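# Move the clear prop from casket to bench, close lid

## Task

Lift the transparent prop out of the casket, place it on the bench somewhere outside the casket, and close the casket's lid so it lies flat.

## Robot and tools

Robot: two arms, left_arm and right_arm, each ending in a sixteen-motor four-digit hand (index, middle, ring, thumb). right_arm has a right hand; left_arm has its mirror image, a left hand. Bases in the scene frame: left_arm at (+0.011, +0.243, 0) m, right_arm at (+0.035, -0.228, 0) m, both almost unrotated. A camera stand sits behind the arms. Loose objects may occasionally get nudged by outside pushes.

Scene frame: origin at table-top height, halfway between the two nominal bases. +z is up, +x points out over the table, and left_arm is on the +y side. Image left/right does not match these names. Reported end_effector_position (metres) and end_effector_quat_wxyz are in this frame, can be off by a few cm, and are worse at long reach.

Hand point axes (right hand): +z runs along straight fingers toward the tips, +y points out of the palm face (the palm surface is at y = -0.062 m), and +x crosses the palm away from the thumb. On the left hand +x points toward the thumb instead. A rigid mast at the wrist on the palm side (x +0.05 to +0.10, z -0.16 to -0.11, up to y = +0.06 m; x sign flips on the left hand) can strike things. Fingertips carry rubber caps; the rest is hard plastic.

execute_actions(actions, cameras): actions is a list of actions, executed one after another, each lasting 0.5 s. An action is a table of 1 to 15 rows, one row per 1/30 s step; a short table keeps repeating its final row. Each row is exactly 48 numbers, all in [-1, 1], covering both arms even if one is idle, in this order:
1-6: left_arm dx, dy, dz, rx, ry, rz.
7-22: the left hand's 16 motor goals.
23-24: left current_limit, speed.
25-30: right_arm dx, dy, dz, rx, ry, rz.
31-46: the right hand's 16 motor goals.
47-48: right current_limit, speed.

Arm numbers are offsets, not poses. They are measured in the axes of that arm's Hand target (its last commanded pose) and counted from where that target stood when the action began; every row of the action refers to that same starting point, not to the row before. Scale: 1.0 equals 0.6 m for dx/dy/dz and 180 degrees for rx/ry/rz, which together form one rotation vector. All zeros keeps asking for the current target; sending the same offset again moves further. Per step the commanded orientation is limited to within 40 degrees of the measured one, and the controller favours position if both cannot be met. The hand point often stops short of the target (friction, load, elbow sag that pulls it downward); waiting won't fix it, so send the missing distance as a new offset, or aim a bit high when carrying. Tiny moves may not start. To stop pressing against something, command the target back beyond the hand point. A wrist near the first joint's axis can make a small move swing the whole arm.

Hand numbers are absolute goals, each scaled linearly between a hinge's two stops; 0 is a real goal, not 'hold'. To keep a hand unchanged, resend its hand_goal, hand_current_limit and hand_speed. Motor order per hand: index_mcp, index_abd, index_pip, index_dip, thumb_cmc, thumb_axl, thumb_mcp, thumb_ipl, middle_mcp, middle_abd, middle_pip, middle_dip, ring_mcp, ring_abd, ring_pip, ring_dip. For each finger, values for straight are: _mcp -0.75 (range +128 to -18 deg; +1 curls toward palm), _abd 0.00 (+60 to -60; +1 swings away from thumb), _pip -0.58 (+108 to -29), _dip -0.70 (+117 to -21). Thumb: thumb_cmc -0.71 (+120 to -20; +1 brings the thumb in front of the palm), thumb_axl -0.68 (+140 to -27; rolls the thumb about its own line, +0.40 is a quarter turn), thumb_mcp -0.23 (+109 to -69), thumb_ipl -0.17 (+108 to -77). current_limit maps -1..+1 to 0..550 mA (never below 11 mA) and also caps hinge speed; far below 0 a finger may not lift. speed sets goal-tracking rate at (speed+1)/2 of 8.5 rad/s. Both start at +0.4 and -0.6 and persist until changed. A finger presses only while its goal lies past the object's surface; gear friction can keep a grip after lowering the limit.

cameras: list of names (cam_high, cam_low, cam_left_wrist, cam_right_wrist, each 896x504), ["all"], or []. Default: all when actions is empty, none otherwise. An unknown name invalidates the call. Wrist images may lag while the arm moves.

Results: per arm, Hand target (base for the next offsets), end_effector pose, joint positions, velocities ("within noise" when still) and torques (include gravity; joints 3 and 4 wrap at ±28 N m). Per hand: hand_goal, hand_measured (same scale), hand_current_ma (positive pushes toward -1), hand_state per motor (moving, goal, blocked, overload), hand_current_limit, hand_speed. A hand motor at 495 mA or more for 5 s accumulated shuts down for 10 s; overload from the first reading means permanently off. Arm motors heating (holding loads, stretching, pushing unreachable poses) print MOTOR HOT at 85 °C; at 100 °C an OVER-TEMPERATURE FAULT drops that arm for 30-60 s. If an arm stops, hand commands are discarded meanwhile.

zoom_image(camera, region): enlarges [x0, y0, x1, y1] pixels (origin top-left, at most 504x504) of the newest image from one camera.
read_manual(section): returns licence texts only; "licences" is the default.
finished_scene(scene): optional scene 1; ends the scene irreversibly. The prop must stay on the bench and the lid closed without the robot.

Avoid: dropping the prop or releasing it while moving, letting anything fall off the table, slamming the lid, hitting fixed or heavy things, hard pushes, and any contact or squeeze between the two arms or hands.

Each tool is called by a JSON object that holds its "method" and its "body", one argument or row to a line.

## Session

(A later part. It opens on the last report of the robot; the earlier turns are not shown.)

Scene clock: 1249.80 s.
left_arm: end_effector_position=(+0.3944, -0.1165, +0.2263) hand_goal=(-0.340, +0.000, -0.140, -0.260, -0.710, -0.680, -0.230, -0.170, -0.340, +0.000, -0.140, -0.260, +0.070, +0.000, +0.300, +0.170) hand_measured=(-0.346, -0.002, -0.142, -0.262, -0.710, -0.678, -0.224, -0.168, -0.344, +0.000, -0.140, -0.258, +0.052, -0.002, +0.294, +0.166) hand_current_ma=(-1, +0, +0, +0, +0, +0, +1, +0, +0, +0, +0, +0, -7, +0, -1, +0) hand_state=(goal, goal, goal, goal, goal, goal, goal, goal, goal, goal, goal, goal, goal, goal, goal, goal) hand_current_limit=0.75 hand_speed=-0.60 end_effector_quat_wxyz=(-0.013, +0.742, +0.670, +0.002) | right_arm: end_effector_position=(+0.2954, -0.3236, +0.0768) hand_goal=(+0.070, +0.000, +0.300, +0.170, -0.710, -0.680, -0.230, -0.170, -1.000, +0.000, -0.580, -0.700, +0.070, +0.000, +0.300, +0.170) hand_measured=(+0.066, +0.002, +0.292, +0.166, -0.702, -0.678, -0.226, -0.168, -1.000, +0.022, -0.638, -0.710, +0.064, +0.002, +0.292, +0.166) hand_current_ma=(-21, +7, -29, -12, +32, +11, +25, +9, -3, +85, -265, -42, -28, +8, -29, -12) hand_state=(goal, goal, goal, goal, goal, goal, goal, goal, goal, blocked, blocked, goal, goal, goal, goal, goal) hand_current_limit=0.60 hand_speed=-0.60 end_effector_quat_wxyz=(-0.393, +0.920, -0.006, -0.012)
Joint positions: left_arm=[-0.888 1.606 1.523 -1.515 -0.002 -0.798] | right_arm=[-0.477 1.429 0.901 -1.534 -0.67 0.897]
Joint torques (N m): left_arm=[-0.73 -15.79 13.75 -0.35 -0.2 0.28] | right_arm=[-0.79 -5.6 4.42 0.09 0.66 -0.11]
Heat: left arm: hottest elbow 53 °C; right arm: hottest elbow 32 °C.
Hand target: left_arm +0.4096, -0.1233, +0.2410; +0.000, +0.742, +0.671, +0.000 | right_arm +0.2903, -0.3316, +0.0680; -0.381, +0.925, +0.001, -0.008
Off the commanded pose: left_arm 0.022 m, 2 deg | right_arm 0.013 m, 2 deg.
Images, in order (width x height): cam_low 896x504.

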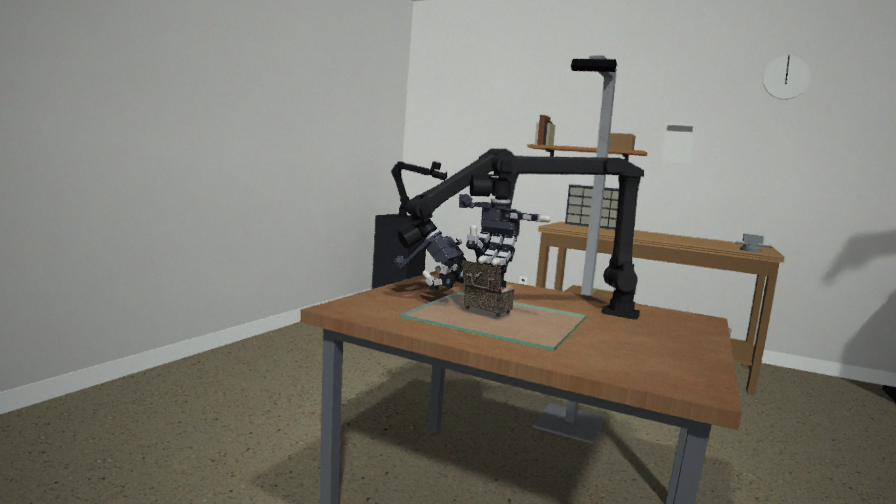

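{"method": "execute_actions", "body": {
  "actions": [
    [[0,-0.05,0,0,0,0,-0.34,0,-0.14,-0.26,-0.71,-0.68,-0.23,-0.17,-0.34,0,-0.14,-0.26,0.07,0,0.3,0.17,0.75,-0.6,0,0,0,0,0,0,0.07,0,0.3,0.17,-0.71,-0.68,-0.23,-0.17,-1,0,-0.58,-0.7,0.07,0,0.3,0.17,0.6,-0.6]],
    [[0,0.01,0.04,0,0,0,-0.34,0,-0.14,-0.26,-0.71,-0.68,-0.23,-0.17,-0.34,0,-0.14,-0.26,0.07,0,0.3,0.17,0.75,-0.6,0,0,0,0,0,0,0.07,0,0.3,0.17,-0.71,-0.68,-0.23,-0.17,-1,0,-0.58,-0.7,0.07,0,0.3,0.17,0.6,-0.6]],
    [[0,0.08,0,0,0,0,-0.34,0,-0.14,-0.26,-0.71,-0.68,-0.23,-0.17,-0.34,0,-0.14,-0.26,0.07,0,0.3,0.17,0.75,-0.6,0,0,0,0,0,0,0.07,0,0.3,0.17,-0.71,-0.68,-0.23,-0.17,-1,0,-0.58,-0.7,0.07,0,0.3,0.17,0.6,-0.6]]
  ],
  "cameras": ["cam_low"]
}}

{"method": "zoom_image", "body": {
  "camera": "cam_low",
  "region": [440, 220, 540, 330]
}}

Scene clock: 1254.90 s.
left_arm: end_effector_position=(+0.4062, -0.1232, +0.2155) hand_goal=(-0.340, +0.000, -0.140, -0.260, -0.710, -0.680, -0.230, -0.170, -0.340, +0.000, -0.140, -0.260, +0.070, +0.000, +0.300, +0.170) hand_measured=(-0.350, -0.002, -0.130, -0.248, -0.710, -0.678, -0.224, -0.168, -0.326, -0.002, -0.120, -0.246, +0.052, -0.002, +0.294, +0.166) hand_current_ma=(-2, +0, +2, +3, +0, +0, +1, +0, +4, +0, +8, +4, -7, +0, -1, +0) hand_state=(goal, goal, goal, goal, goal, goal, goal, goal, goal, goal, blocked, goal, goal, goal, goal, goal) hand_current_limit=0.75 hand_speed=-0.60 end_effector_quat_wxyz=(-0.006, +0.742, +0.670, -0.001) | right_arm: end_effector_position=(+0.2976, -0.3213, +0.0791) hand_goal=(+0.070, +0.000, +0.300, +0.170, -0.710, -0.680, -0.230, -0.170, -1.000, +0.000, -0.580, -0.700, +0.070, +0.000, +0.300, +0.170) hand_measured=(+0.066, +0.002, +0.292, +0.166, -0.702, -0.678, -0.226, -0.168, -1.002, +0.052, -0.662, -0.716, +0.064, +0.002, +0.292, +0.166) hand_current_ma=(-21, +7, -29, -12, +32, +11, +25, +9, -5, +207, -386, -72, -28, +8, -29, -12) hand_state=(goal, goal, goal, goal, goal, goal, goal, goal, goal, blocked, blocked, goal, goal, goal, goal, goal) hand_current_limit=0.60 hand_speed=-0.60 end_effector_quat_wxyz=(-0.398, +0.917, -0.008, -0.004)
Joint positions: left_arm=[-0.876 1.632 1.526 -1.477 0.003 -0.786] | right_arm=[-0.478 1.423 0.901 -1.534 -0.689 0.897]
Joint torques (N m): left_arm=[0.62 -14.27 13.23 0.24 -0.43 0.5] | right_arm=[-0.56 -5.07 4.46 0.03 1.49 -0.1]
Heat: left arm: hottest elbow 53 °C; right arm: hottest elbow 32 °C.
Hand target: left_arm +0.4335, -0.1257, +0.2170; +0.000, +0.742, +0.671, +0.000 | right_arm +0.2903, -0.3316, +0.0680; -0.381, +0.925, +0.001, -0.008
Off the commanded pose: left_arm 0.027 m, 1 deg | right_arm 0.017 m, 2 deg.
Images, in order (width x height): cam_low 896x504.

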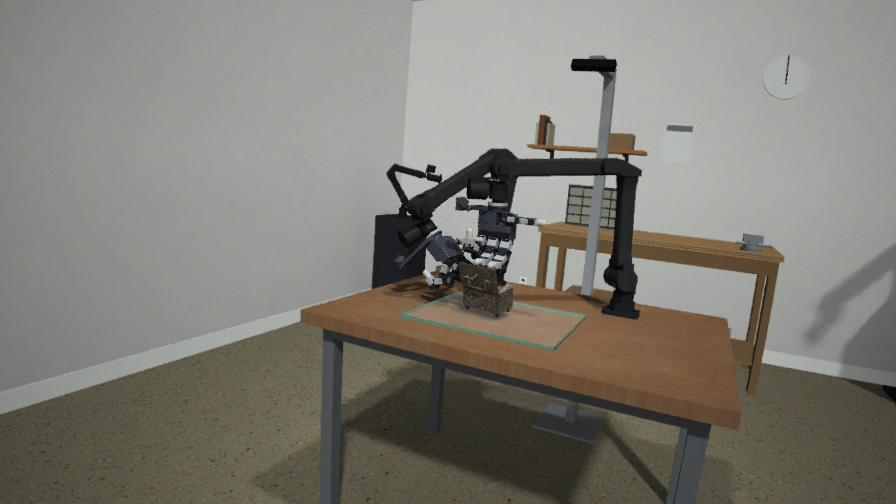

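Scaled by 4.582 from the camera's 896x504 image, which has a finer 1280x720 frame.

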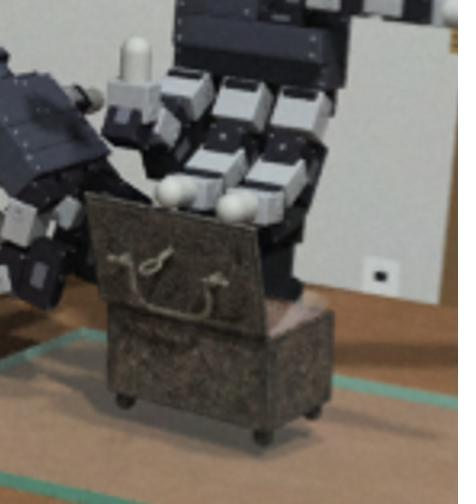

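{"method": "execute_actions", "body": {
  "actions": [
    [[0,-0.02,-0.04,0,0,0,-0.34,0,-0.14,-0.26,-0.71,-0.68,-0.23,-0.17,-0.34,0,-0.14,-0.26,0.07,0,0.3,0.17,0.75,-0.6,0,0,0,0,0,0,0.07,0,0.3,0.17,-0.71,-0.68,-0.23,-0.17,-1,0,-0.58,-0.7,0.07,0,0.3,0.17,0.6,-0.6]],
    [[0,0.0,-0.04,0,0,0,-0.34,0,-0.14,-0.26,-0.71,-0.68,-0.23,-0.17,-0.34,0,-0.14,-0.26,0.07,0,0.3,0.17,0.75,-0.6,0,0,0,0,0,0,0.07,0,0.3,0.17,-0.71,-0.68,-0.23,-0.17,-1,0,-0.58,-0.7,0.07,0,0.3,0.17,0.6,-0.6]]
  ],
  "cameras": ["cam_low"]
}}

{"method": "zoom_image", "body": {
  "camera": "cam_low",
  "region": [440, 220, 540, 330]
}}

Scene clock: 1258.23 s.
left_arm: end_effector_position=(+0.4052, -0.1215, +0.2467) hand_goal=(-0.340, +0.000, -0.140, -0.260, -0.710, -0.680, -0.230, -0.170, -0.340, +0.000, -0.140, -0.260, +0.070, +0.000, +0.300, +0.170) hand_measured=(-0.342, +0.002, -0.140, -0.258, -0.710, -0.678, -0.224, -0.168, -0.342, +0.000, -0.140, -0.258, +0.052, -0.002, +0.294, +0.166) hand_current_ma=(+0, +0, +0, +0, +0, +0, +1, +0, +0, +0, +0, +0, -6, +0, -1, +0) hand_state=(goal, goal, goal, goal, goal, goal, goal, goal, goal, goal, goal, goal, goal, goal, goal, goal) hand_current_limit=0.75 hand_speed=-0.60 end_effector_quat_wxyz=(-0.017, +0.744, +0.668, +0.000) | right_arm: end_effector_position=(+0.2909, -0.3208, +0.0750) hand_goal=(+0.070, +0.000, +0.300, +0.170, -0.710, -0.680, -0.230, -0.170, -1.000, +0.000, -0.580, -0.700, +0.070, +0.000, +0.300, +0.170) hand_measured=(+0.066, +0.002, +0.292, +0.166, -0.702, -0.678, -0.226, -0.168, -1.000, +0.030, -0.660, -0.716, +0.064, +0.002, +0.292, +0.166) hand_current_ma=(-19, +7, -29, -12, +32, +11, +25, +9, -4, +112, -367, -72, -27, +8, -29, -12) hand_state=(goal, goal, goal, goal, goal, goal, goal, goal, goal, blocked, blocked, goal, goal, goal, goal, goal) hand_current_limit=0.60 hand_speed=-0.60 end_effector_quat_wxyz=(-0.395, +0.918, -0.008, -0.013)
Joint positions: left_arm=[-0.876 1.635 1.613 -1.583 0.001 -0.781] | right_arm=[-0.478 1.423 0.888 -1.533 -0.673 0.895]
Joint torques (N m): left_arm=[-0.79 -16.85 13.72 -0.29 -0.3 0.29] | right_arm=[-0.67 -5.13 5.33 0.03 0.8 -0.09]
Heat: left arm: hottest elbow 53 °C; right arm: hottest elbow 31 °C.
Hand target: left_arm +0.4215, -0.1246, +0.2650; +0.000, +0.742, +0.671, +0.000 | right_arm +0.2902, -0.3316, +0.0680; -0.381, +0.925, +0.001, -0.008
Off the commanded pose: left_arm 0.025 m, 2 deg | right_arm 0.013 m, 2 deg.
Images, in order (width x height): cam_low 896x504.

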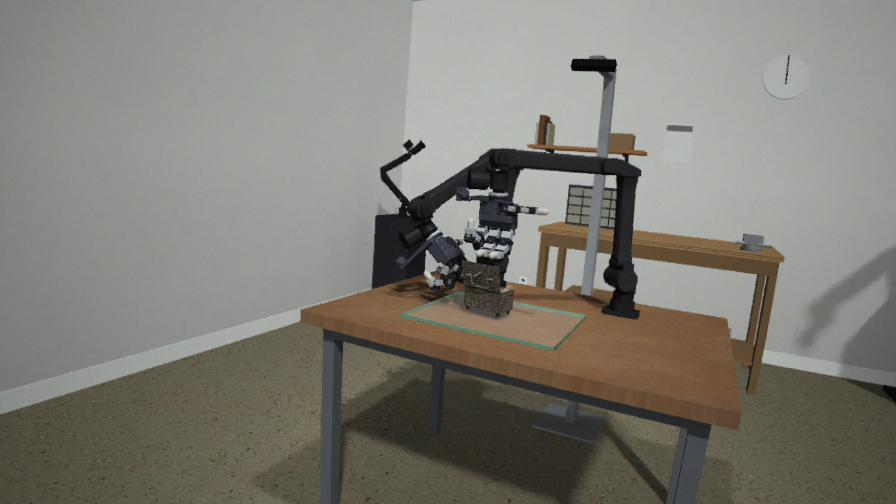

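Scaled by 4.582 from the camera's 896x504 image, which has a finer 1280x720 frame.

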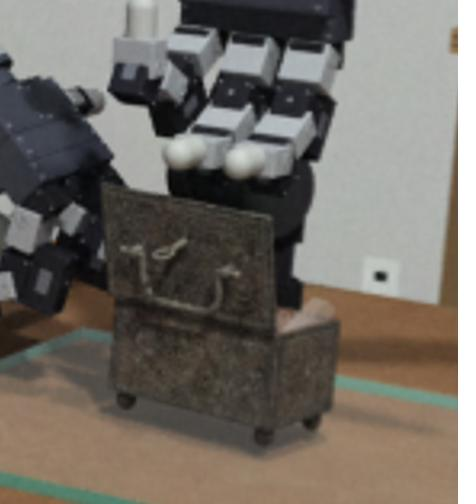

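{"method": "execute_actions", "body": {
  "actions": [
    [[0,0,-0.06,0,0,0,-0.34,0,-0.14,-0.26,-0.71,-0.68,-0.23,-0.17,-0.34,0,-0.14,-0.26,0.07,0,0.3,0.17,0.75,-0.6,0,0,0,0,0,0,0.07,0,0.3,0.17,-0.71,-0.68,-0.23,-0.17,-1,0,-0.58,-0.7,0.07,0,0.3,0.17,0.6,-0.6]]
  ],
  "cameras": ["all"]
}}

{"method": "zoom_image", "body": {
  "camera": "cam_low",
  "region": [420, 180, 560, 330]
}}

{"method": "zoom_image", "body": {
  "camera": "cam_left_wrist",
  "region": [340, 0, 640, 250]
}}

Scene clock: 1268.37 s.
left_arm: end_effector_position=(+0.4064, -0.1231, +0.2839) hand_goal=(-0.340, +0.000, -0.140, -0.260, -0.710, -0.680, -0.230, -0.170, -0.340, +0.000, -0.140, -0.260, +0.070, +0.000, +0.300, +0.170) hand_measured=(-0.344, +0.002, -0.140, -0.258, -0.710, -0.678, -0.224, -0.168, -0.342, +0.000, -0.140, -0.258, +0.052, -0.002, +0.294, +0.166) hand_current_ma=(+0, +0, +0, +0, +0, +0, +1, +0, +0, +0, +0, +0, -6, +0, -1, +0) hand_state=(goal, goal, goal, goal, goal, goal, goal, goal, goal, goal, goal, goal, goal, goal, goal, goal) hand_current_limit=0.75 hand_speed=-0.60 end_effector_quat_wxyz=(-0.015, +0.744, +0.668, +0.000) | right_arm: end_effector_position=(+0.2909, -0.3208, +0.0750) hand_goal=(+0.070, +0.000, +0.300, +0.170, -0.710, -0.680, -0.230, -0.170, -1.000, +0.000, -0.580, -0.700, +0.070, +0.000, +0.300, +0.170) hand_measured=(+0.066, +0.002, +0.292, +0.166, -0.702, -0.678, -0.226, -0.168, -1.000, +0.030, -0.660, -0.716, +0.064, +0.002, +0.292, +0.166) hand_current_ma=(-19, +7, -29, -12, +32, +11, +25, +9, -4, +112, -367, -72, -27, +8, -29, -12) hand_state=(goal, goal, goal, goal, goal, goal, goal, goal, goal, blocked, blocked, goal, goal, goal, goal, goal) hand_current_limit=0.60 hand_speed=-0.60 end_effector_quat_wxyz=(-0.395, +0.918, -0.008, -0.013)
Joint positions: left_arm=[-0.876 1.64 1.716 -1.676 0.001 -0.781] | right_arm=[-0.478 1.423 0.888 -1.533 -0.673 0.895]
Joint torques (N m): left_arm=[-0.91 -16.56 13.5 -0.35 -0.32 0.29] | right_arm=[-0.62 -5.13 5.31 0.05 0.81 -0.08]
Heat: left arm: hottest elbow 57 °C; right arm: hottest elbow 31 °C.
Hand target: left_arm +0.4215, -0.1246, +0.3010; +0.000, +0.742, +0.671, +0.000 | right_arm +0.2902, -0.3316, +0.0680; -0.381, +0.925, +0.001, -0.008
Off the commanded pose: left_arm 0.023 m, 2 deg | right_arm 0.013 m, 2 deg.
joint sent to its limit (left arm) — joint 4 (wrist pitch), lower limit. The joint targets are off in position, not in orientation.
camera_calibration:
cam_left_wrist: T_world_to_cam=[[-0.691401, -0.722387, 0.011074, 0.1533], [-0.452714, 0.445139, 0.772594, -0.0316806], [-0.563041, 0.529159, -0.634804, 0.593961], [0, 0, 0, 1]] pos_world=[0.426074, -0.189455, 0.399827]
cam_right_wrist: T_world_to_cam=[[-0.788404, -0.3895, -0.47614, 0.180239], [-0.462201, -0.1357, 0.876331, -0.0130817], [-0.405944, 0.910975, -0.0730406, 0.541569], [0, 0, 0, 1]] pos_world=[0.355901, -0.424927, 0.136839]

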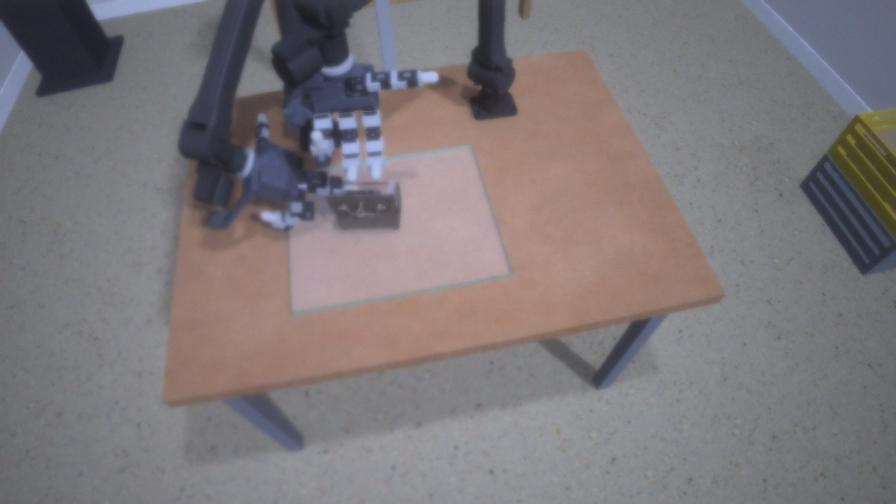

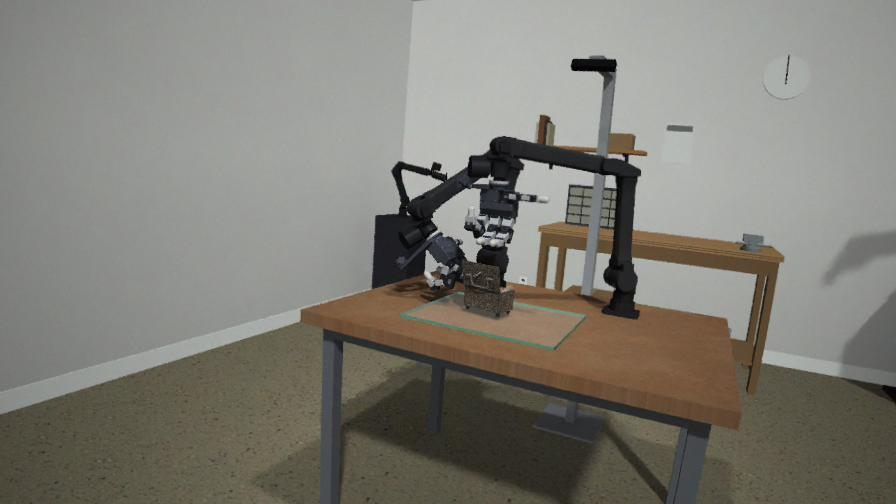

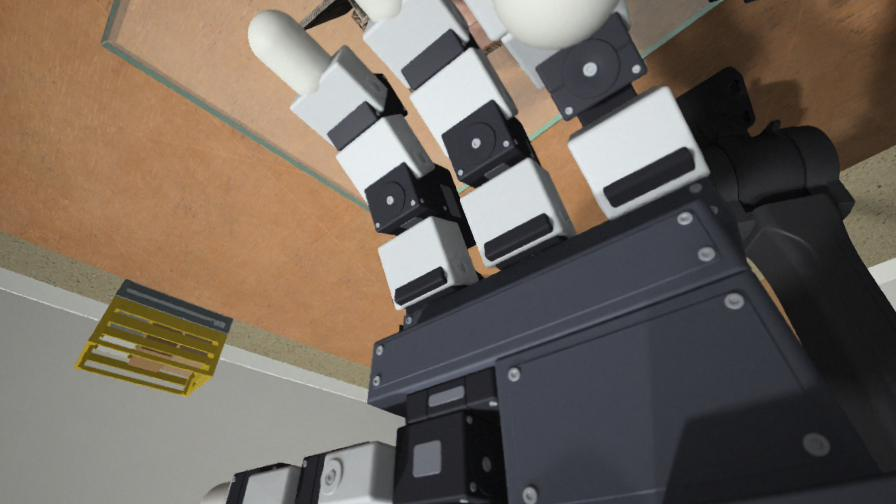

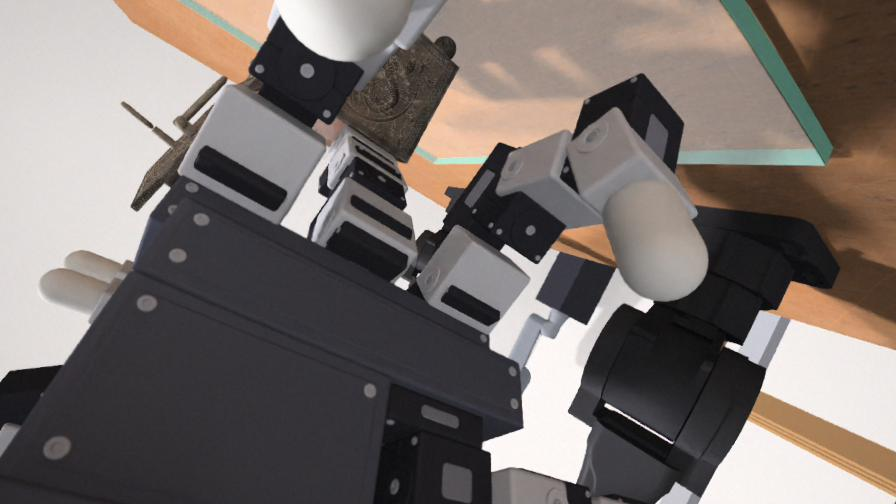

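Scaled by 3.360 from the camera's 896x504 image, which has a finer 1280x720 frame.

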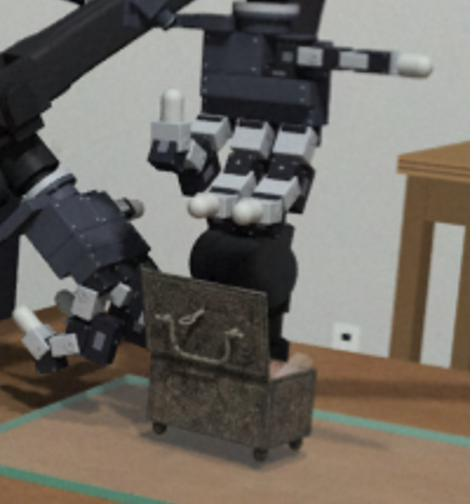

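Scaled by 1.680 from the camera's 896x504 image, which has a finer 1280x720 frame.

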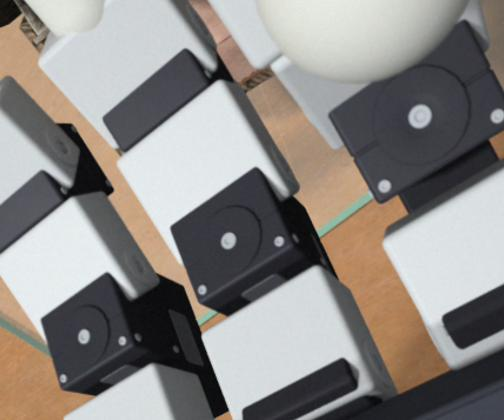

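{"method": "execute_actions", "body": {
  "actions": [
    [[0.04,-0.07,0,0,0,0,-0.34,0,-0.14,-0.26,-0.71,-0.68,-0.23,-0.17,-0.34,0,-0.14,-0.26,0.07,0,0.3,0.17,0.75,-0.6,0,0,0,0,0,0,0.07,0,0.3,0.17,-0.71,-0.68,-0.23,-0.17,-1,0,-0.58,-0.7,0.07,0,0.3,0.17,0.6,-0.6]],
    [[0.04,-0.08,0,0,0,0,-0.34,0,-0.14,-0.26,-0.71,-0.68,-0.23,-0.17,-0.34,0,-0.14,-0.26,0.07,0,0.3,0.17,0.75,-0.6,0,0,0,0,0,0,0.07,0,0.3,0.17,-0.71,-0.68,-0.23,-0.17,-1,0,-0.58,-0.7,0.07,0,0.3,0.17,0.6,-0.6]]
  ],
  "cameras": ["cam_low","cam_left_wrist"]
}}

{"method": "zoom_image", "body": {
  "camera": "cam_low",
  "region": [420, 180, 560, 330]
}}

{"method": "zoom_image", "body": {
  "camera": "cam_left_wrist",
  "region": [200, 0, 500, 250]
}}

Scene clock: 1273.73 s.
left_arm: end_effector_position=(+0.3394, -0.0670, +0.3021) hand_goal=(-0.340, +0.000, -0.140, -0.260, -0.710, -0.680, -0.230, -0.170, -0.340, +0.000, -0.140, -0.260, +0.070, +0.000, +0.300, +0.170) hand_measured=(-0.344, +0.002, -0.140, -0.258, -0.710, -0.678, -0.224, -0.168, -0.344, +0.000, -0.140, -0.258, +0.054, -0.002, +0.294, +0.168) hand_current_ma=(+0, +0, +0, +0, +0, +0, +1, +0, +0, +0, +0, +0, -5, +0, -1, +0) hand_state=(goal, goal, goal, goal, goal, goal, goal, goal, goal, goal, goal, goal, goal, goal, goal, goal) hand_current_limit=0.75 hand_speed=-0.60 end_effector_quat_wxyz=(+0.000, +0.745, +0.667, +0.000) | right_arm: end_effector_position=(+0.2909, -0.3208, +0.0750) hand_goal=(+0.070, +0.000, +0.300, +0.170, -0.710, -0.680, -0.230, -0.170, -1.000, +0.000, -0.580, -0.700, +0.070, +0.000, +0.300, +0.170) hand_measured=(+0.066, +0.002, +0.292, +0.166, -0.702, -0.678, -0.226, -0.168, -1.000, +0.030, -0.660, -0.716, +0.064, +0.002, +0.292, +0.166) hand_current_ma=(-19, +7, -29, -12, +32, +11, +25, +9, -4, +112, -367, -72, -27, +8, -29, -12) hand_state=(goal, goal, goal, goal, goal, goal, goal, goal, goal, blocked, blocked, goal, goal, goal, goal, goal) hand_current_limit=0.60 hand_speed=-0.60 end_effector_quat_wxyz=(-0.395, +0.918, -0.008, -0.013)
Joint positions: left_arm=[-0.918 1.397 1.488 -1.661 0 -0.82] | right_arm=[-0.478 1.423 0.888 -1.533 -0.673 0.895]
Joint torques (N m): left_arm=[-3.25 -13.57 8.92 0.32 -0.24 -0.01] | right_arm=[-0.56 -5.01 5.29 0.05 0.81 -0.09]
Heat: left arm: hottest elbow 57 °C; right arm: hottest elbow 31 °C.
Hand target: left_arm +0.3368, -0.0677, +0.3010; +0.000, +0.742, +0.671, +0.000 | right_arm +0.2902, -0.3316, +0.0680; -0.381, +0.925, +0.001, -0.008
Off the commanded pose: left_arm 0.003 m, 0 deg | right_arm 0.013 m, 2 deg.
camera_calibration:
cam_left_wrist: T_world_to_cam=[[-0.693162, -0.720656, 0.0134828, 0.147202], [-0.466259, 0.462578, 0.754072, -0.0896], [-0.549663, 0.516407, -0.656654, 0.539278], [0, 0, 0, 1]] pos_world=[0.356679, -0.130958, 0.419699]
Images, in order (width x height): cam_low 896x504, cam_left_wrist 896x504.

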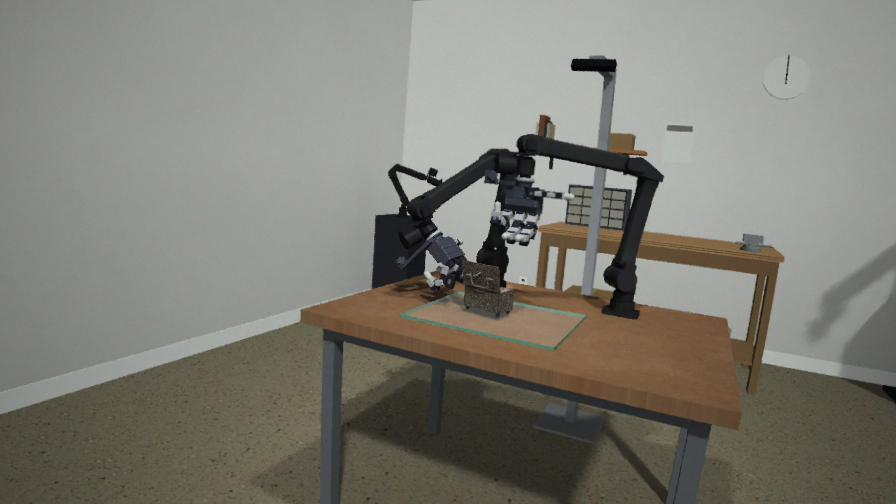

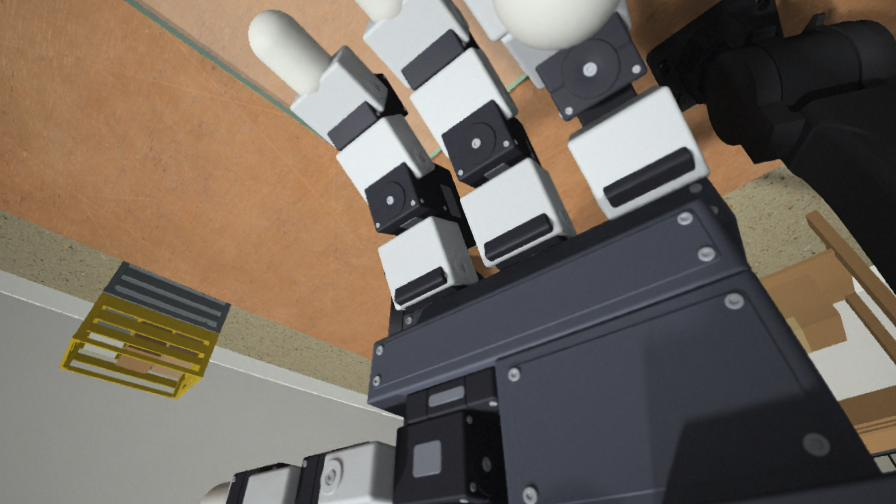

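Scaled by 3.360 from the camera's 896x504 image, which has a finer 1280x720 frame.

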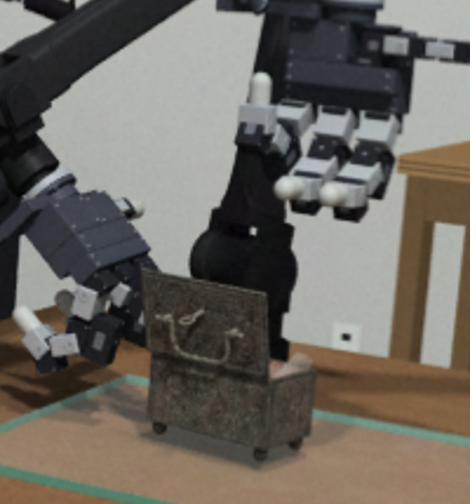

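Scaled by 1.680 from the camera's 896x504 image, which has a finer 1280x720 frame.

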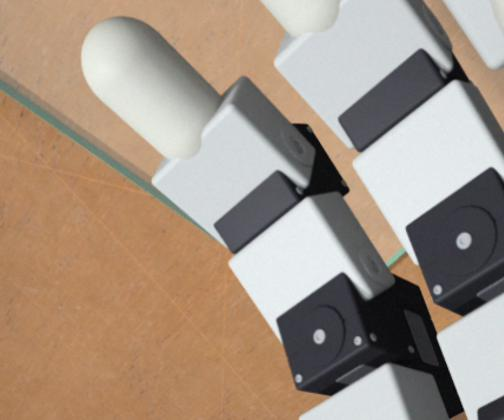

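{"method": "execute_actions", "body": {
  "actions": [
    [[0,0,0,0,0,0,-0.75,-0.05,-0.58,-0.7,-0.71,-0.68,-0.23,-0.17,-0.75,0.05,-0.58,-0.7,-1,0,-1,-1,0.75,-0.6,0,0,0,0,0,0,0.07,0,0.3,0.17,-0.71,-0.68,-0.23,-0.17,-1,0,-0.58,-0.7,0.07,0,0.3,0.17,0.6,-0.6]],
    [[0.01,0.13,0,0,0,0,-0.75,-0.05,-0.58,-0.7,-0.71,-0.68,-0.23,-0.17,-0.75,0.05,-0.58,-0.7,-1,0,-1,-1,0.75,-0.6,0,0,0,0,0,0,0.07,0,0.3,0.17,-0.71,-0.68,-0.23,-0.17,-1,0,-0.58,-0.7,0.07,0,0.3,0.17,0.6,-0.6]]
  ],
  "cameras": ["cam_low","cam_left_wrist"]
}}

{"method": "zoom_image", "body": {
  "camera": "cam_left_wrist",
  "region": [380, 0, 560, 150]
}}

{"method": "zoom_image", "body": {
  "camera": "cam_low",
  "region": [420, 180, 560, 330]
}}

Scene clock: 1279.70 s.
left_arm: end_effector_position=(+0.4054, -0.0604, +0.2772) hand_goal=(-0.750, -0.050, -0.580, -0.700, -0.710, -0.680, -0.230, -0.170, -0.750, +0.050, -0.580, -0.700, -1.000, +0.000, -1.000, -1.000) hand_measured=(-0.748, -0.046, -0.578, -0.698, -0.710, -0.678, -0.224, -0.168, -0.748, +0.048, -0.578, -0.698, -0.986, -0.002, -0.992, -0.996) hand_current_ma=(+0, +0, +0, +0, +0, +0, +1, +0, +0, +0, +0, +0, +4, +0, +1, +0) hand_state=(goal, goal, goal, goal, goal, goal, goal, goal, goal, goal, goal, goal, goal, goal, goal, goal) hand_current_limit=0.75 hand_speed=-0.60 end_effector_quat_wxyz=(-0.026, +0.738, +0.675, +0.001) | right_arm: end_effector_position=(+0.2909, -0.3208, +0.0750) hand_goal=(+0.070, +0.000, +0.300, +0.170, -0.710, -0.680, -0.230, -0.170, -1.000, +0.000, -0.580, -0.700, +0.070, +0.000, +0.300, +0.170) hand_measured=(+0.066, +0.002, +0.292, +0.166, -0.702, -0.678, -0.226, -0.168, -1.000, +0.030, -0.660, -0.716, +0.064, +0.002, +0.292, +0.166) hand_current_ma=(-19, +7, -29, -12, +32, +11, +25, +9, -4, +112, -367, -72, -27, +8, -29, -12) hand_state=(goal, goal, goal, goal, goal, goal, goal, goal, goal, blocked, blocked, goal, goal, goal, goal, goal) hand_current_limit=0.60 hand_speed=-0.60 end_effector_quat_wxyz=(-0.395, +0.918, -0.008, -0.013)
Joint positions: left_arm=[-0.792 1.529 1.569 -1.661 -0.003 -0.715] | right_arm=[-0.478 1.423 0.888 -1.533 -0.673 0.895]
Joint torques (N m): left_arm=[-2.37 -15.97 13.42 -0.25 -0.04 0.3] | right_arm=[-0.56 -5.07 5.31 0.03 0.82 -0.08]
Heat: left arm: hottest elbow 55 °C; right arm: hottest elbow 31 °C.
Hand target: left_arm +0.4150, -0.0696, +0.3010; +0.000, +0.742, +0.670, +0.000 | right_arm +0.2902, -0.3316, +0.0680; -0.381, +0.925, +0.001, -0.008
Off the commanded pose: left_arm 0.027 m, 3 deg | right_arm 0.013 m, 2 deg.
camera_calibration:
cam_left_wrist: T_world_to_cam=[[-0.677944, -0.735068, 0.00824064, 0.192481], [-0.449763, 0.423626, 0.786292, -0.0611518], [-0.581469, 0.529355, -0.617801, 0.55868], [0, 0, 0, 1]] pos_world=[0.427843, -0.128348, 0.39165]
Images, in order (width x height): cam_low 896x504, cam_left_wrist 896x504.

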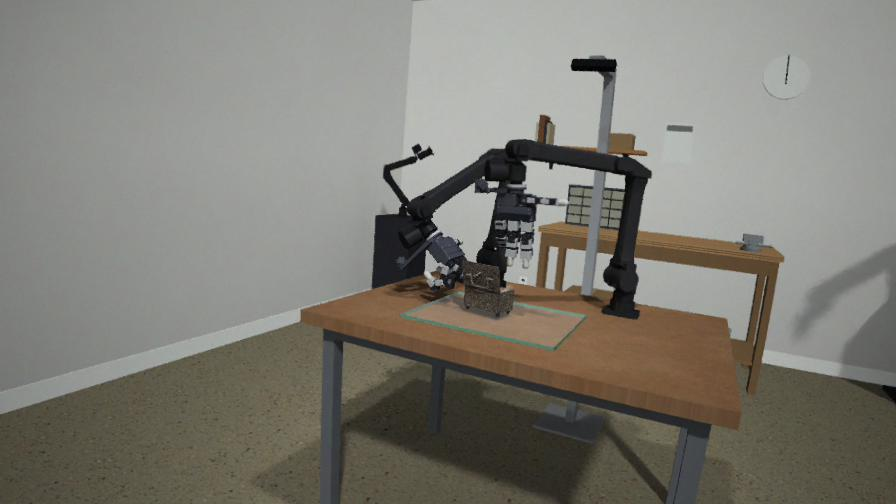

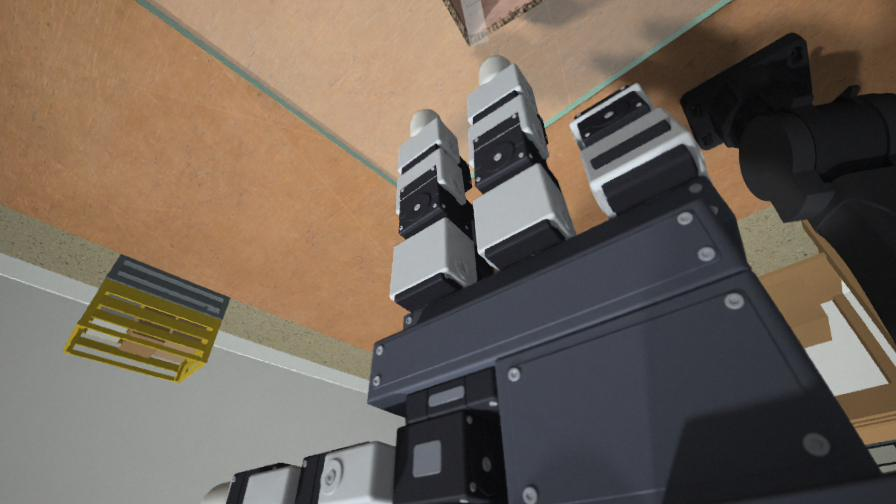

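Scaled by 2.800 from the camera's 896x504 image, which has a finer 1280x720 frame.

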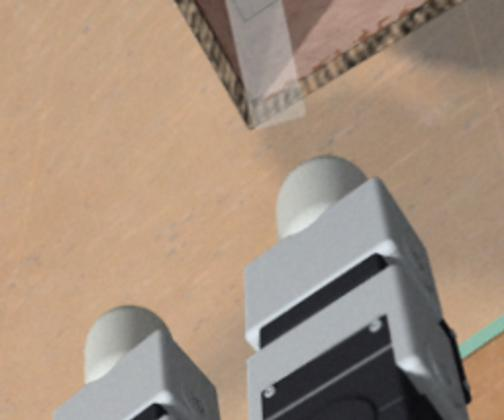

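Scaled by 3.360 from the camera's 896x504 image, which has a finer 1280x720 frame.

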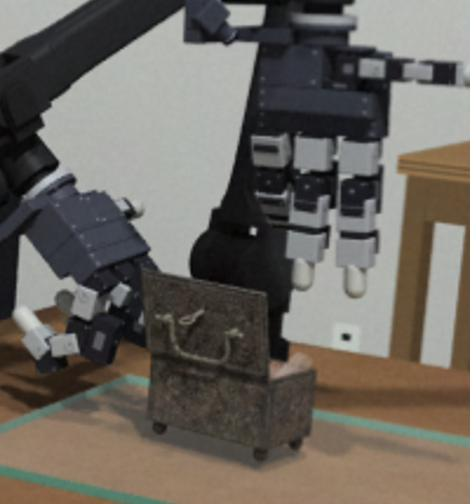

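{"method": "execute_actions", "body": {
  "actions": [
    [[-0.01,-0.01,0.075,0,0,0,-0.75,-0.05,-0.58,-0.7,-0.71,-0.68,-0.23,-0.17,-0.75,0.05,-0.58,-0.7,-1,0,-1,-1,0.75,-0.6,0,0,0,0,0,0,0.07,0,0.3,0.17,-0.71,-0.68,-0.23,-0.17,-1,0,-0.58,-0.7,0.07,0,0.3,0.17,0.6,-0.6]]
  ],
  "cameras": ["cam_low","cam_left_wrist","cam_high"]
}}

{"method": "zoom_image", "body": {
  "camera": "cam_left_wrist",
  "region": [380, 0, 560, 150]
}}

{"method": "zoom_image", "body": {
  "camera": "cam_low",
  "region": [420, 180, 560, 330]
}}

Scene clock: 1284.20 s.
left_arm: end_effector_position=(+0.4117, -0.0671, +0.2554) hand_goal=(-0.750, -0.050, -0.580, -0.700, -0.710, -0.680, -0.230, -0.170, -0.750, +0.050, -0.580, -0.700, -1.000, +0.000, -1.000, -1.000) hand_measured=(-0.748, -0.048, -0.578, -0.698, -0.710, -0.678, -0.224, -0.168, -0.748, +0.048, -0.578, -0.698, -0.988, -0.002, -0.992, -0.996) hand_current_ma=(+0, +0, +0, +0, +0, +0, +1, +0, +0, +0, +0, +0, +3, +0, +1, +0) hand_state=(goal, goal, goal, goal, goal, goal, goal, goal, goal, goal, goal, goal, goal, goal, goal, goal) hand_current_limit=0.75 hand_speed=-0.60 end_effector_quat_wxyz=(-0.006, +0.738, +0.675, +0.001) | right_arm: end_effector_position=(+0.2909, -0.3208, +0.0750) hand_goal=(+0.070, +0.000, +0.300, +0.170, -0.710, -0.680, -0.230, -0.170, -1.000, +0.000, -0.580, -0.700, +0.070, +0.000, +0.300, +0.170) hand_measured=(+0.066, +0.002, +0.292, +0.166, -0.702, -0.678, -0.226, -0.168, -1.000, +0.030, -0.660, -0.716, +0.064, +0.002, +0.292, +0.166) hand_current_ma=(-19, +7, -29, -12, +32, +11, +25, +9, -4, +112, -367, -72, -27, +8, -29, -12) hand_state=(goal, goal, goal, goal, goal, goal, goal, goal, goal, blocked, blocked, goal, goal, goal, goal, goal) hand_current_limit=0.60 hand_speed=-0.60 end_effector_quat_wxyz=(-0.395, +0.918, -0.008, -0.013)
Joint positions: left_arm=[-0.792 1.528 1.506 -1.561 -0.002 -0.715] | right_arm=[-0.478 1.423 0.888 -1.533 -0.673 0.895]
Joint torques (N m): left_arm=[-3.55 -15.68 9.13 0.5 -0.02 0.12] | right_arm=[-0.62 -5.07 5.29 0.03 0.82 -0.08]
Heat: left arm: hottest elbow 56 °C; right arm: hottest elbow 31 °C.
Hand target: left_arm +0.4084, -0.0749, +0.2560; +0.000, +0.742, +0.670, +0.000 | right_arm +0.2902, -0.3316, +0.0680; -0.381, +0.925, +0.001, -0.008
Off the commanded pose: left_arm 0.009 m, 1 deg | right_arm 0.013 m, 2 deg.
camera_calibration:
cam_left_wrist: T_world_to_cam=[[-0.678136, -0.73485, 0.011239, 0.191234], [-0.470113, 0.445484, 0.76193, -0.0222232], [-0.564911, 0.511409, -0.647562, 0.551962], [0, 0, 0, 1]] pos_world=[0.431044, -0.13185, 0.372212]
Images, in order (width x height): cam_high 896x504, cam_low 896x504, cam_left_wrist 896x504.

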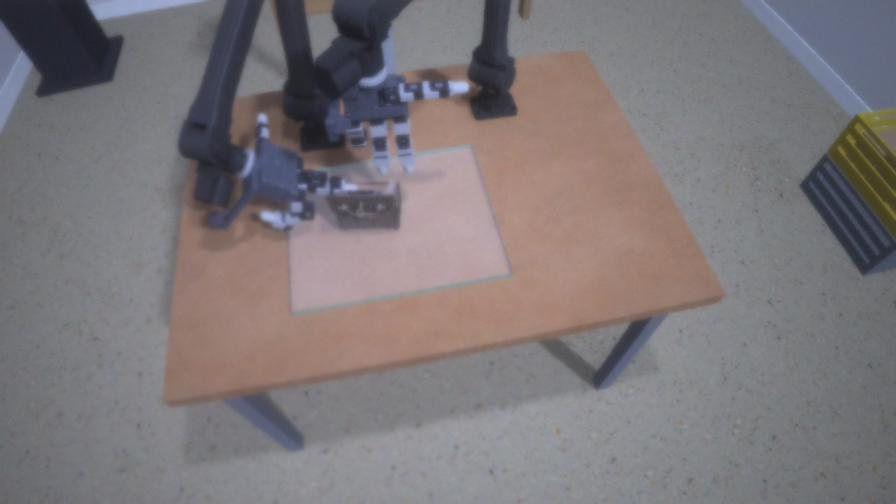

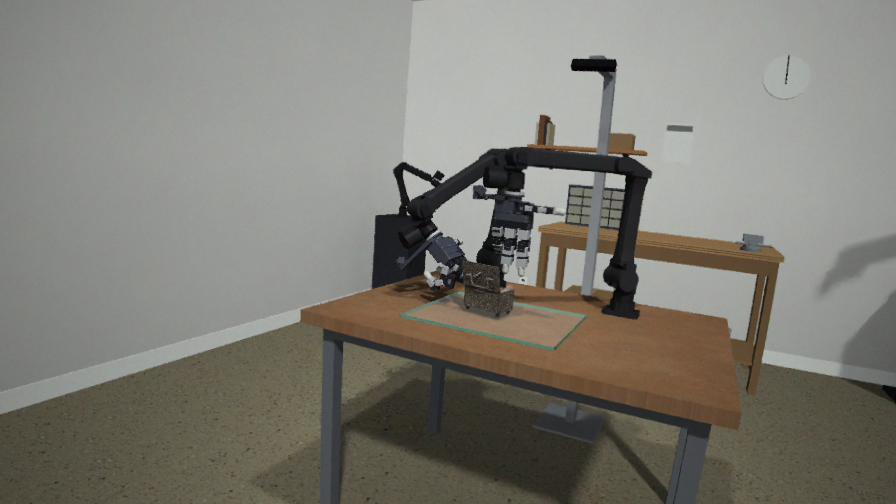

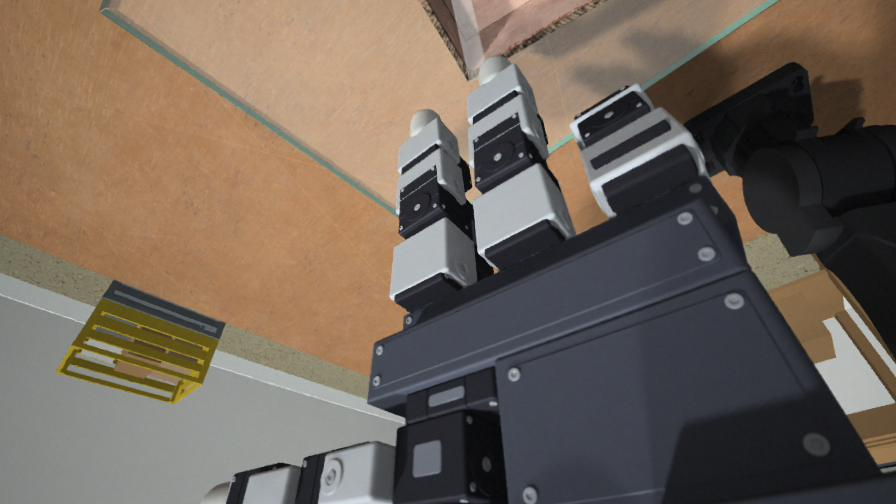

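Scaled by 2.800 from the camera's 896x504 image, which has a finer 1280x720 frame.

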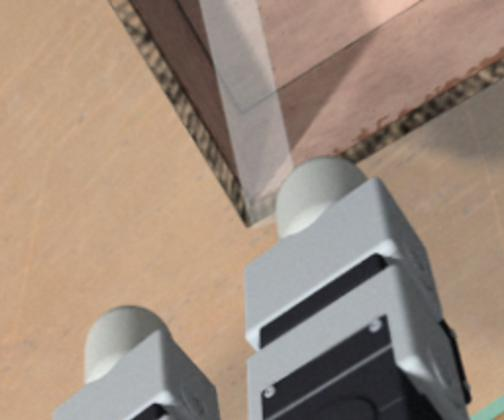

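Scaled by 3.360 from the camera's 896x504 image, which has a finer 1280x720 frame.

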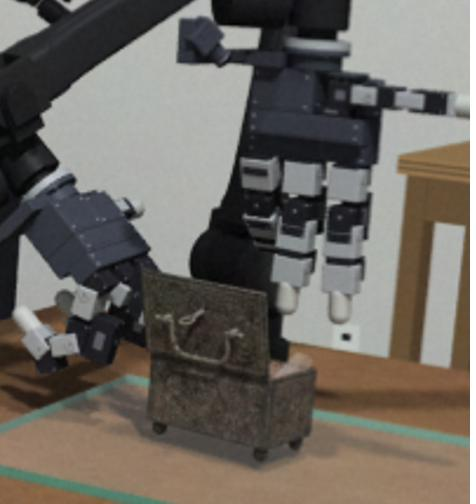

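{"method": "zoom_image", "body": {
  "camera": "cam_left_wrist",
  "region": [430, 20, 520, 95]
}}

Scaled by 5.600 from the camera's 896x504 image, which has a finer 1280x720 frame.

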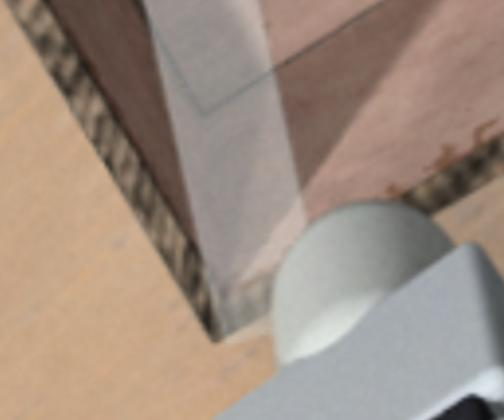

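{"method": "execute_actions", "body": {
  "actions": [
    [[-0.01,0,0.05,0,0,0,-0.75,-0.05,-0.58,-0.7,-0.71,-0.68,-0.23,-0.17,-0.75,0.05,-0.58,-0.7,-1,0,-1,-1,0.75,-0.6,0,0,0,0,0,0,0.07,0,0.3,0.17,-0.71,-0.68,-0.23,-0.17,-1,0,-0.58,-0.7,0.07,0,0.3,0.17,0.6,-0.6]]
  ],
  "cameras": ["cam_low","cam_left_wrist"]
}}

{"method": "zoom_image", "body": {
  "camera": "cam_left_wrist",
  "region": [380, 0, 560, 150]
}}

{"method": "zoom_image", "body": {
  "camera": "cam_low",
  "region": [440, 220, 540, 330]
}}

Scene clock: 1292.80 s.
left_arm: end_effector_position=(+0.4115, -0.0715, +0.2298) hand_goal=(-0.750, -0.050, -0.580, -0.700, -0.710, -0.680, -0.230, -0.170, -0.750, +0.050, -0.580, -0.700, -1.000, +0.000, -1.000, -1.000) hand_measured=(-0.748, -0.048, -0.578, -0.698, -0.710, -0.678, -0.224, -0.168, -0.748, +0.048, -0.578, -0.698, -0.988, -0.002, -0.994, -0.996) hand_current_ma=(+0, +0, +0, +0, +0, +0, +1, +0, +0, +0, +0, +0, +3, +0, +1, +0) hand_state=(goal, goal, goal, goal, goal, goal, goal, goal, goal, goal, goal, goal, goal, goal, goal, goal) hand_current_limit=0.75 hand_speed=-0.60 end_effector_quat_wxyz=(-0.002, +0.740, +0.673, +0.001) | right_arm: end_effector_position=(+0.2909, -0.3208, +0.0750) hand_goal=(+0.070, +0.000, +0.300, +0.170, -0.710, -0.680, -0.230, -0.170, -1.000, +0.000, -0.580, -0.700, +0.070, +0.000, +0.300, +0.170) hand_measured=(+0.066, +0.002, +0.292, +0.166, -0.702, -0.678, -0.226, -0.168, -1.000, +0.030, -0.660, -0.716, +0.064, +0.002, +0.292, +0.166) hand_current_ma=(-19, +7, -29, -12, +32, +11, +25, +9, -4, +112, -367, -72, -27, +8, -29, -12) hand_state=(goal, goal, goal, goal, goal, goal, goal, goal, goal, blocked, blocked, goal, goal, goal, goal, goal) hand_current_limit=0.60 hand_speed=-0.60 end_effector_quat_wxyz=(-0.395, +0.918, -0.008, -0.013)
Joint positions: left_arm=[-0.798 1.532 1.443 -1.485 -0.002 -0.715] | right_arm=[-0.478 1.423 0.888 -1.533 -0.673 0.895]
Joint torques (N m): left_arm=[-3.43 -15.5 9.09 0.53 -0.03 0.02] | right_arm=[-0.62 -5.19 5.29 0.09 0.81 -0.08]
Heat: left arm: hottest elbow 54 °C; right arm: hottest elbow 31 °C.
Hand target: left_arm +0.4078, -0.0810, +0.2260; +0.000, +0.742, +0.670, +0.000 | right_arm +0.2902, -0.3316, +0.0680; -0.381, +0.925, +0.001, -0.008
Off the commanded pose: left_arm 0.011 m, 0 deg | right_arm 0.013 m, 2 deg.
camera_calibration:
cam_left_wrist: T_world_to_cam=[[-0.682698, -0.730599, 0.0121494, 0.190208], [-0.471967, 0.453595, 0.755975, 0.00188637], [-0.557826, 0.510369, -0.654487, 0.536206], [0, 0, 0, 1]] pos_world=[0.429855, -0.135553, 0.347203]
Images, in order (width x height): cam_low 896x504, cam_left_wrist 896x504.

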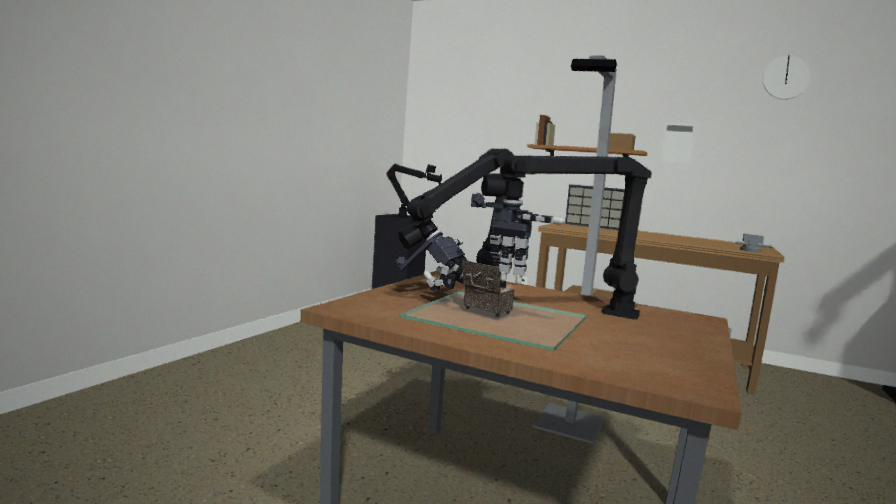

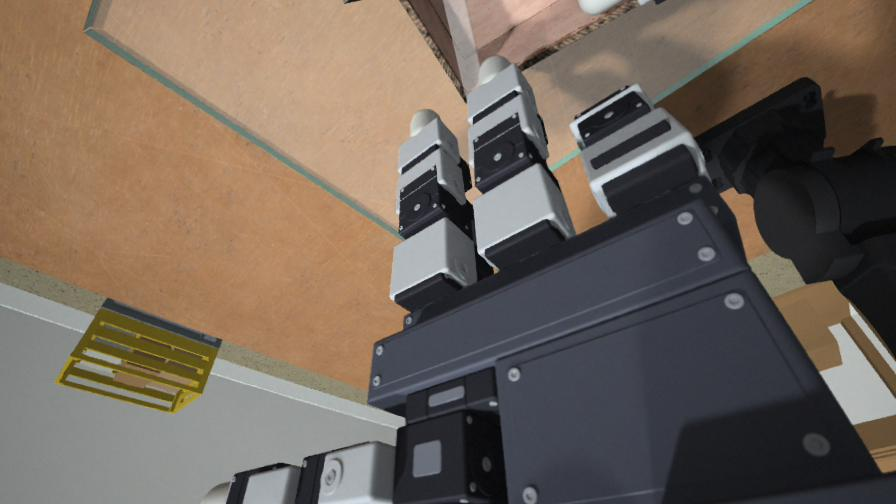

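Scaled by 2.800 from the camera's 896x504 image, which has a finer 1280x720 frame.

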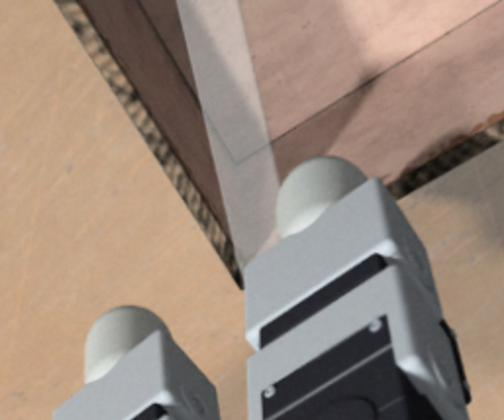

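Scaled by 4.582 from the camera's 896x504 image, which has a finer 1280x720 frame.

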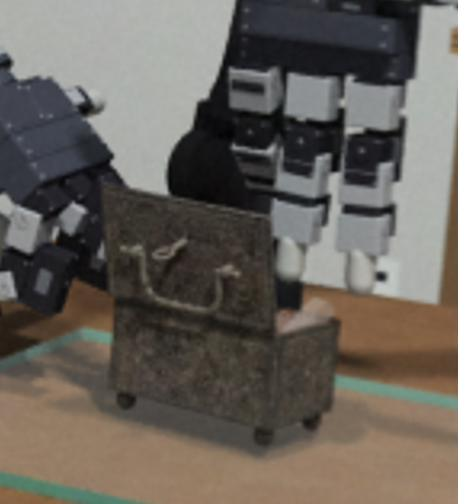

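{"method": "zoom_image", "body": {
  "camera": "cam_left_wrist",
  "region": [440, 0, 680, 110]
}}

Scaled by 2.100 from the camera's 896x504 image, which has a finer 1280x720 frame.

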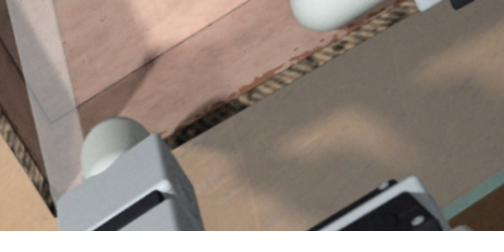

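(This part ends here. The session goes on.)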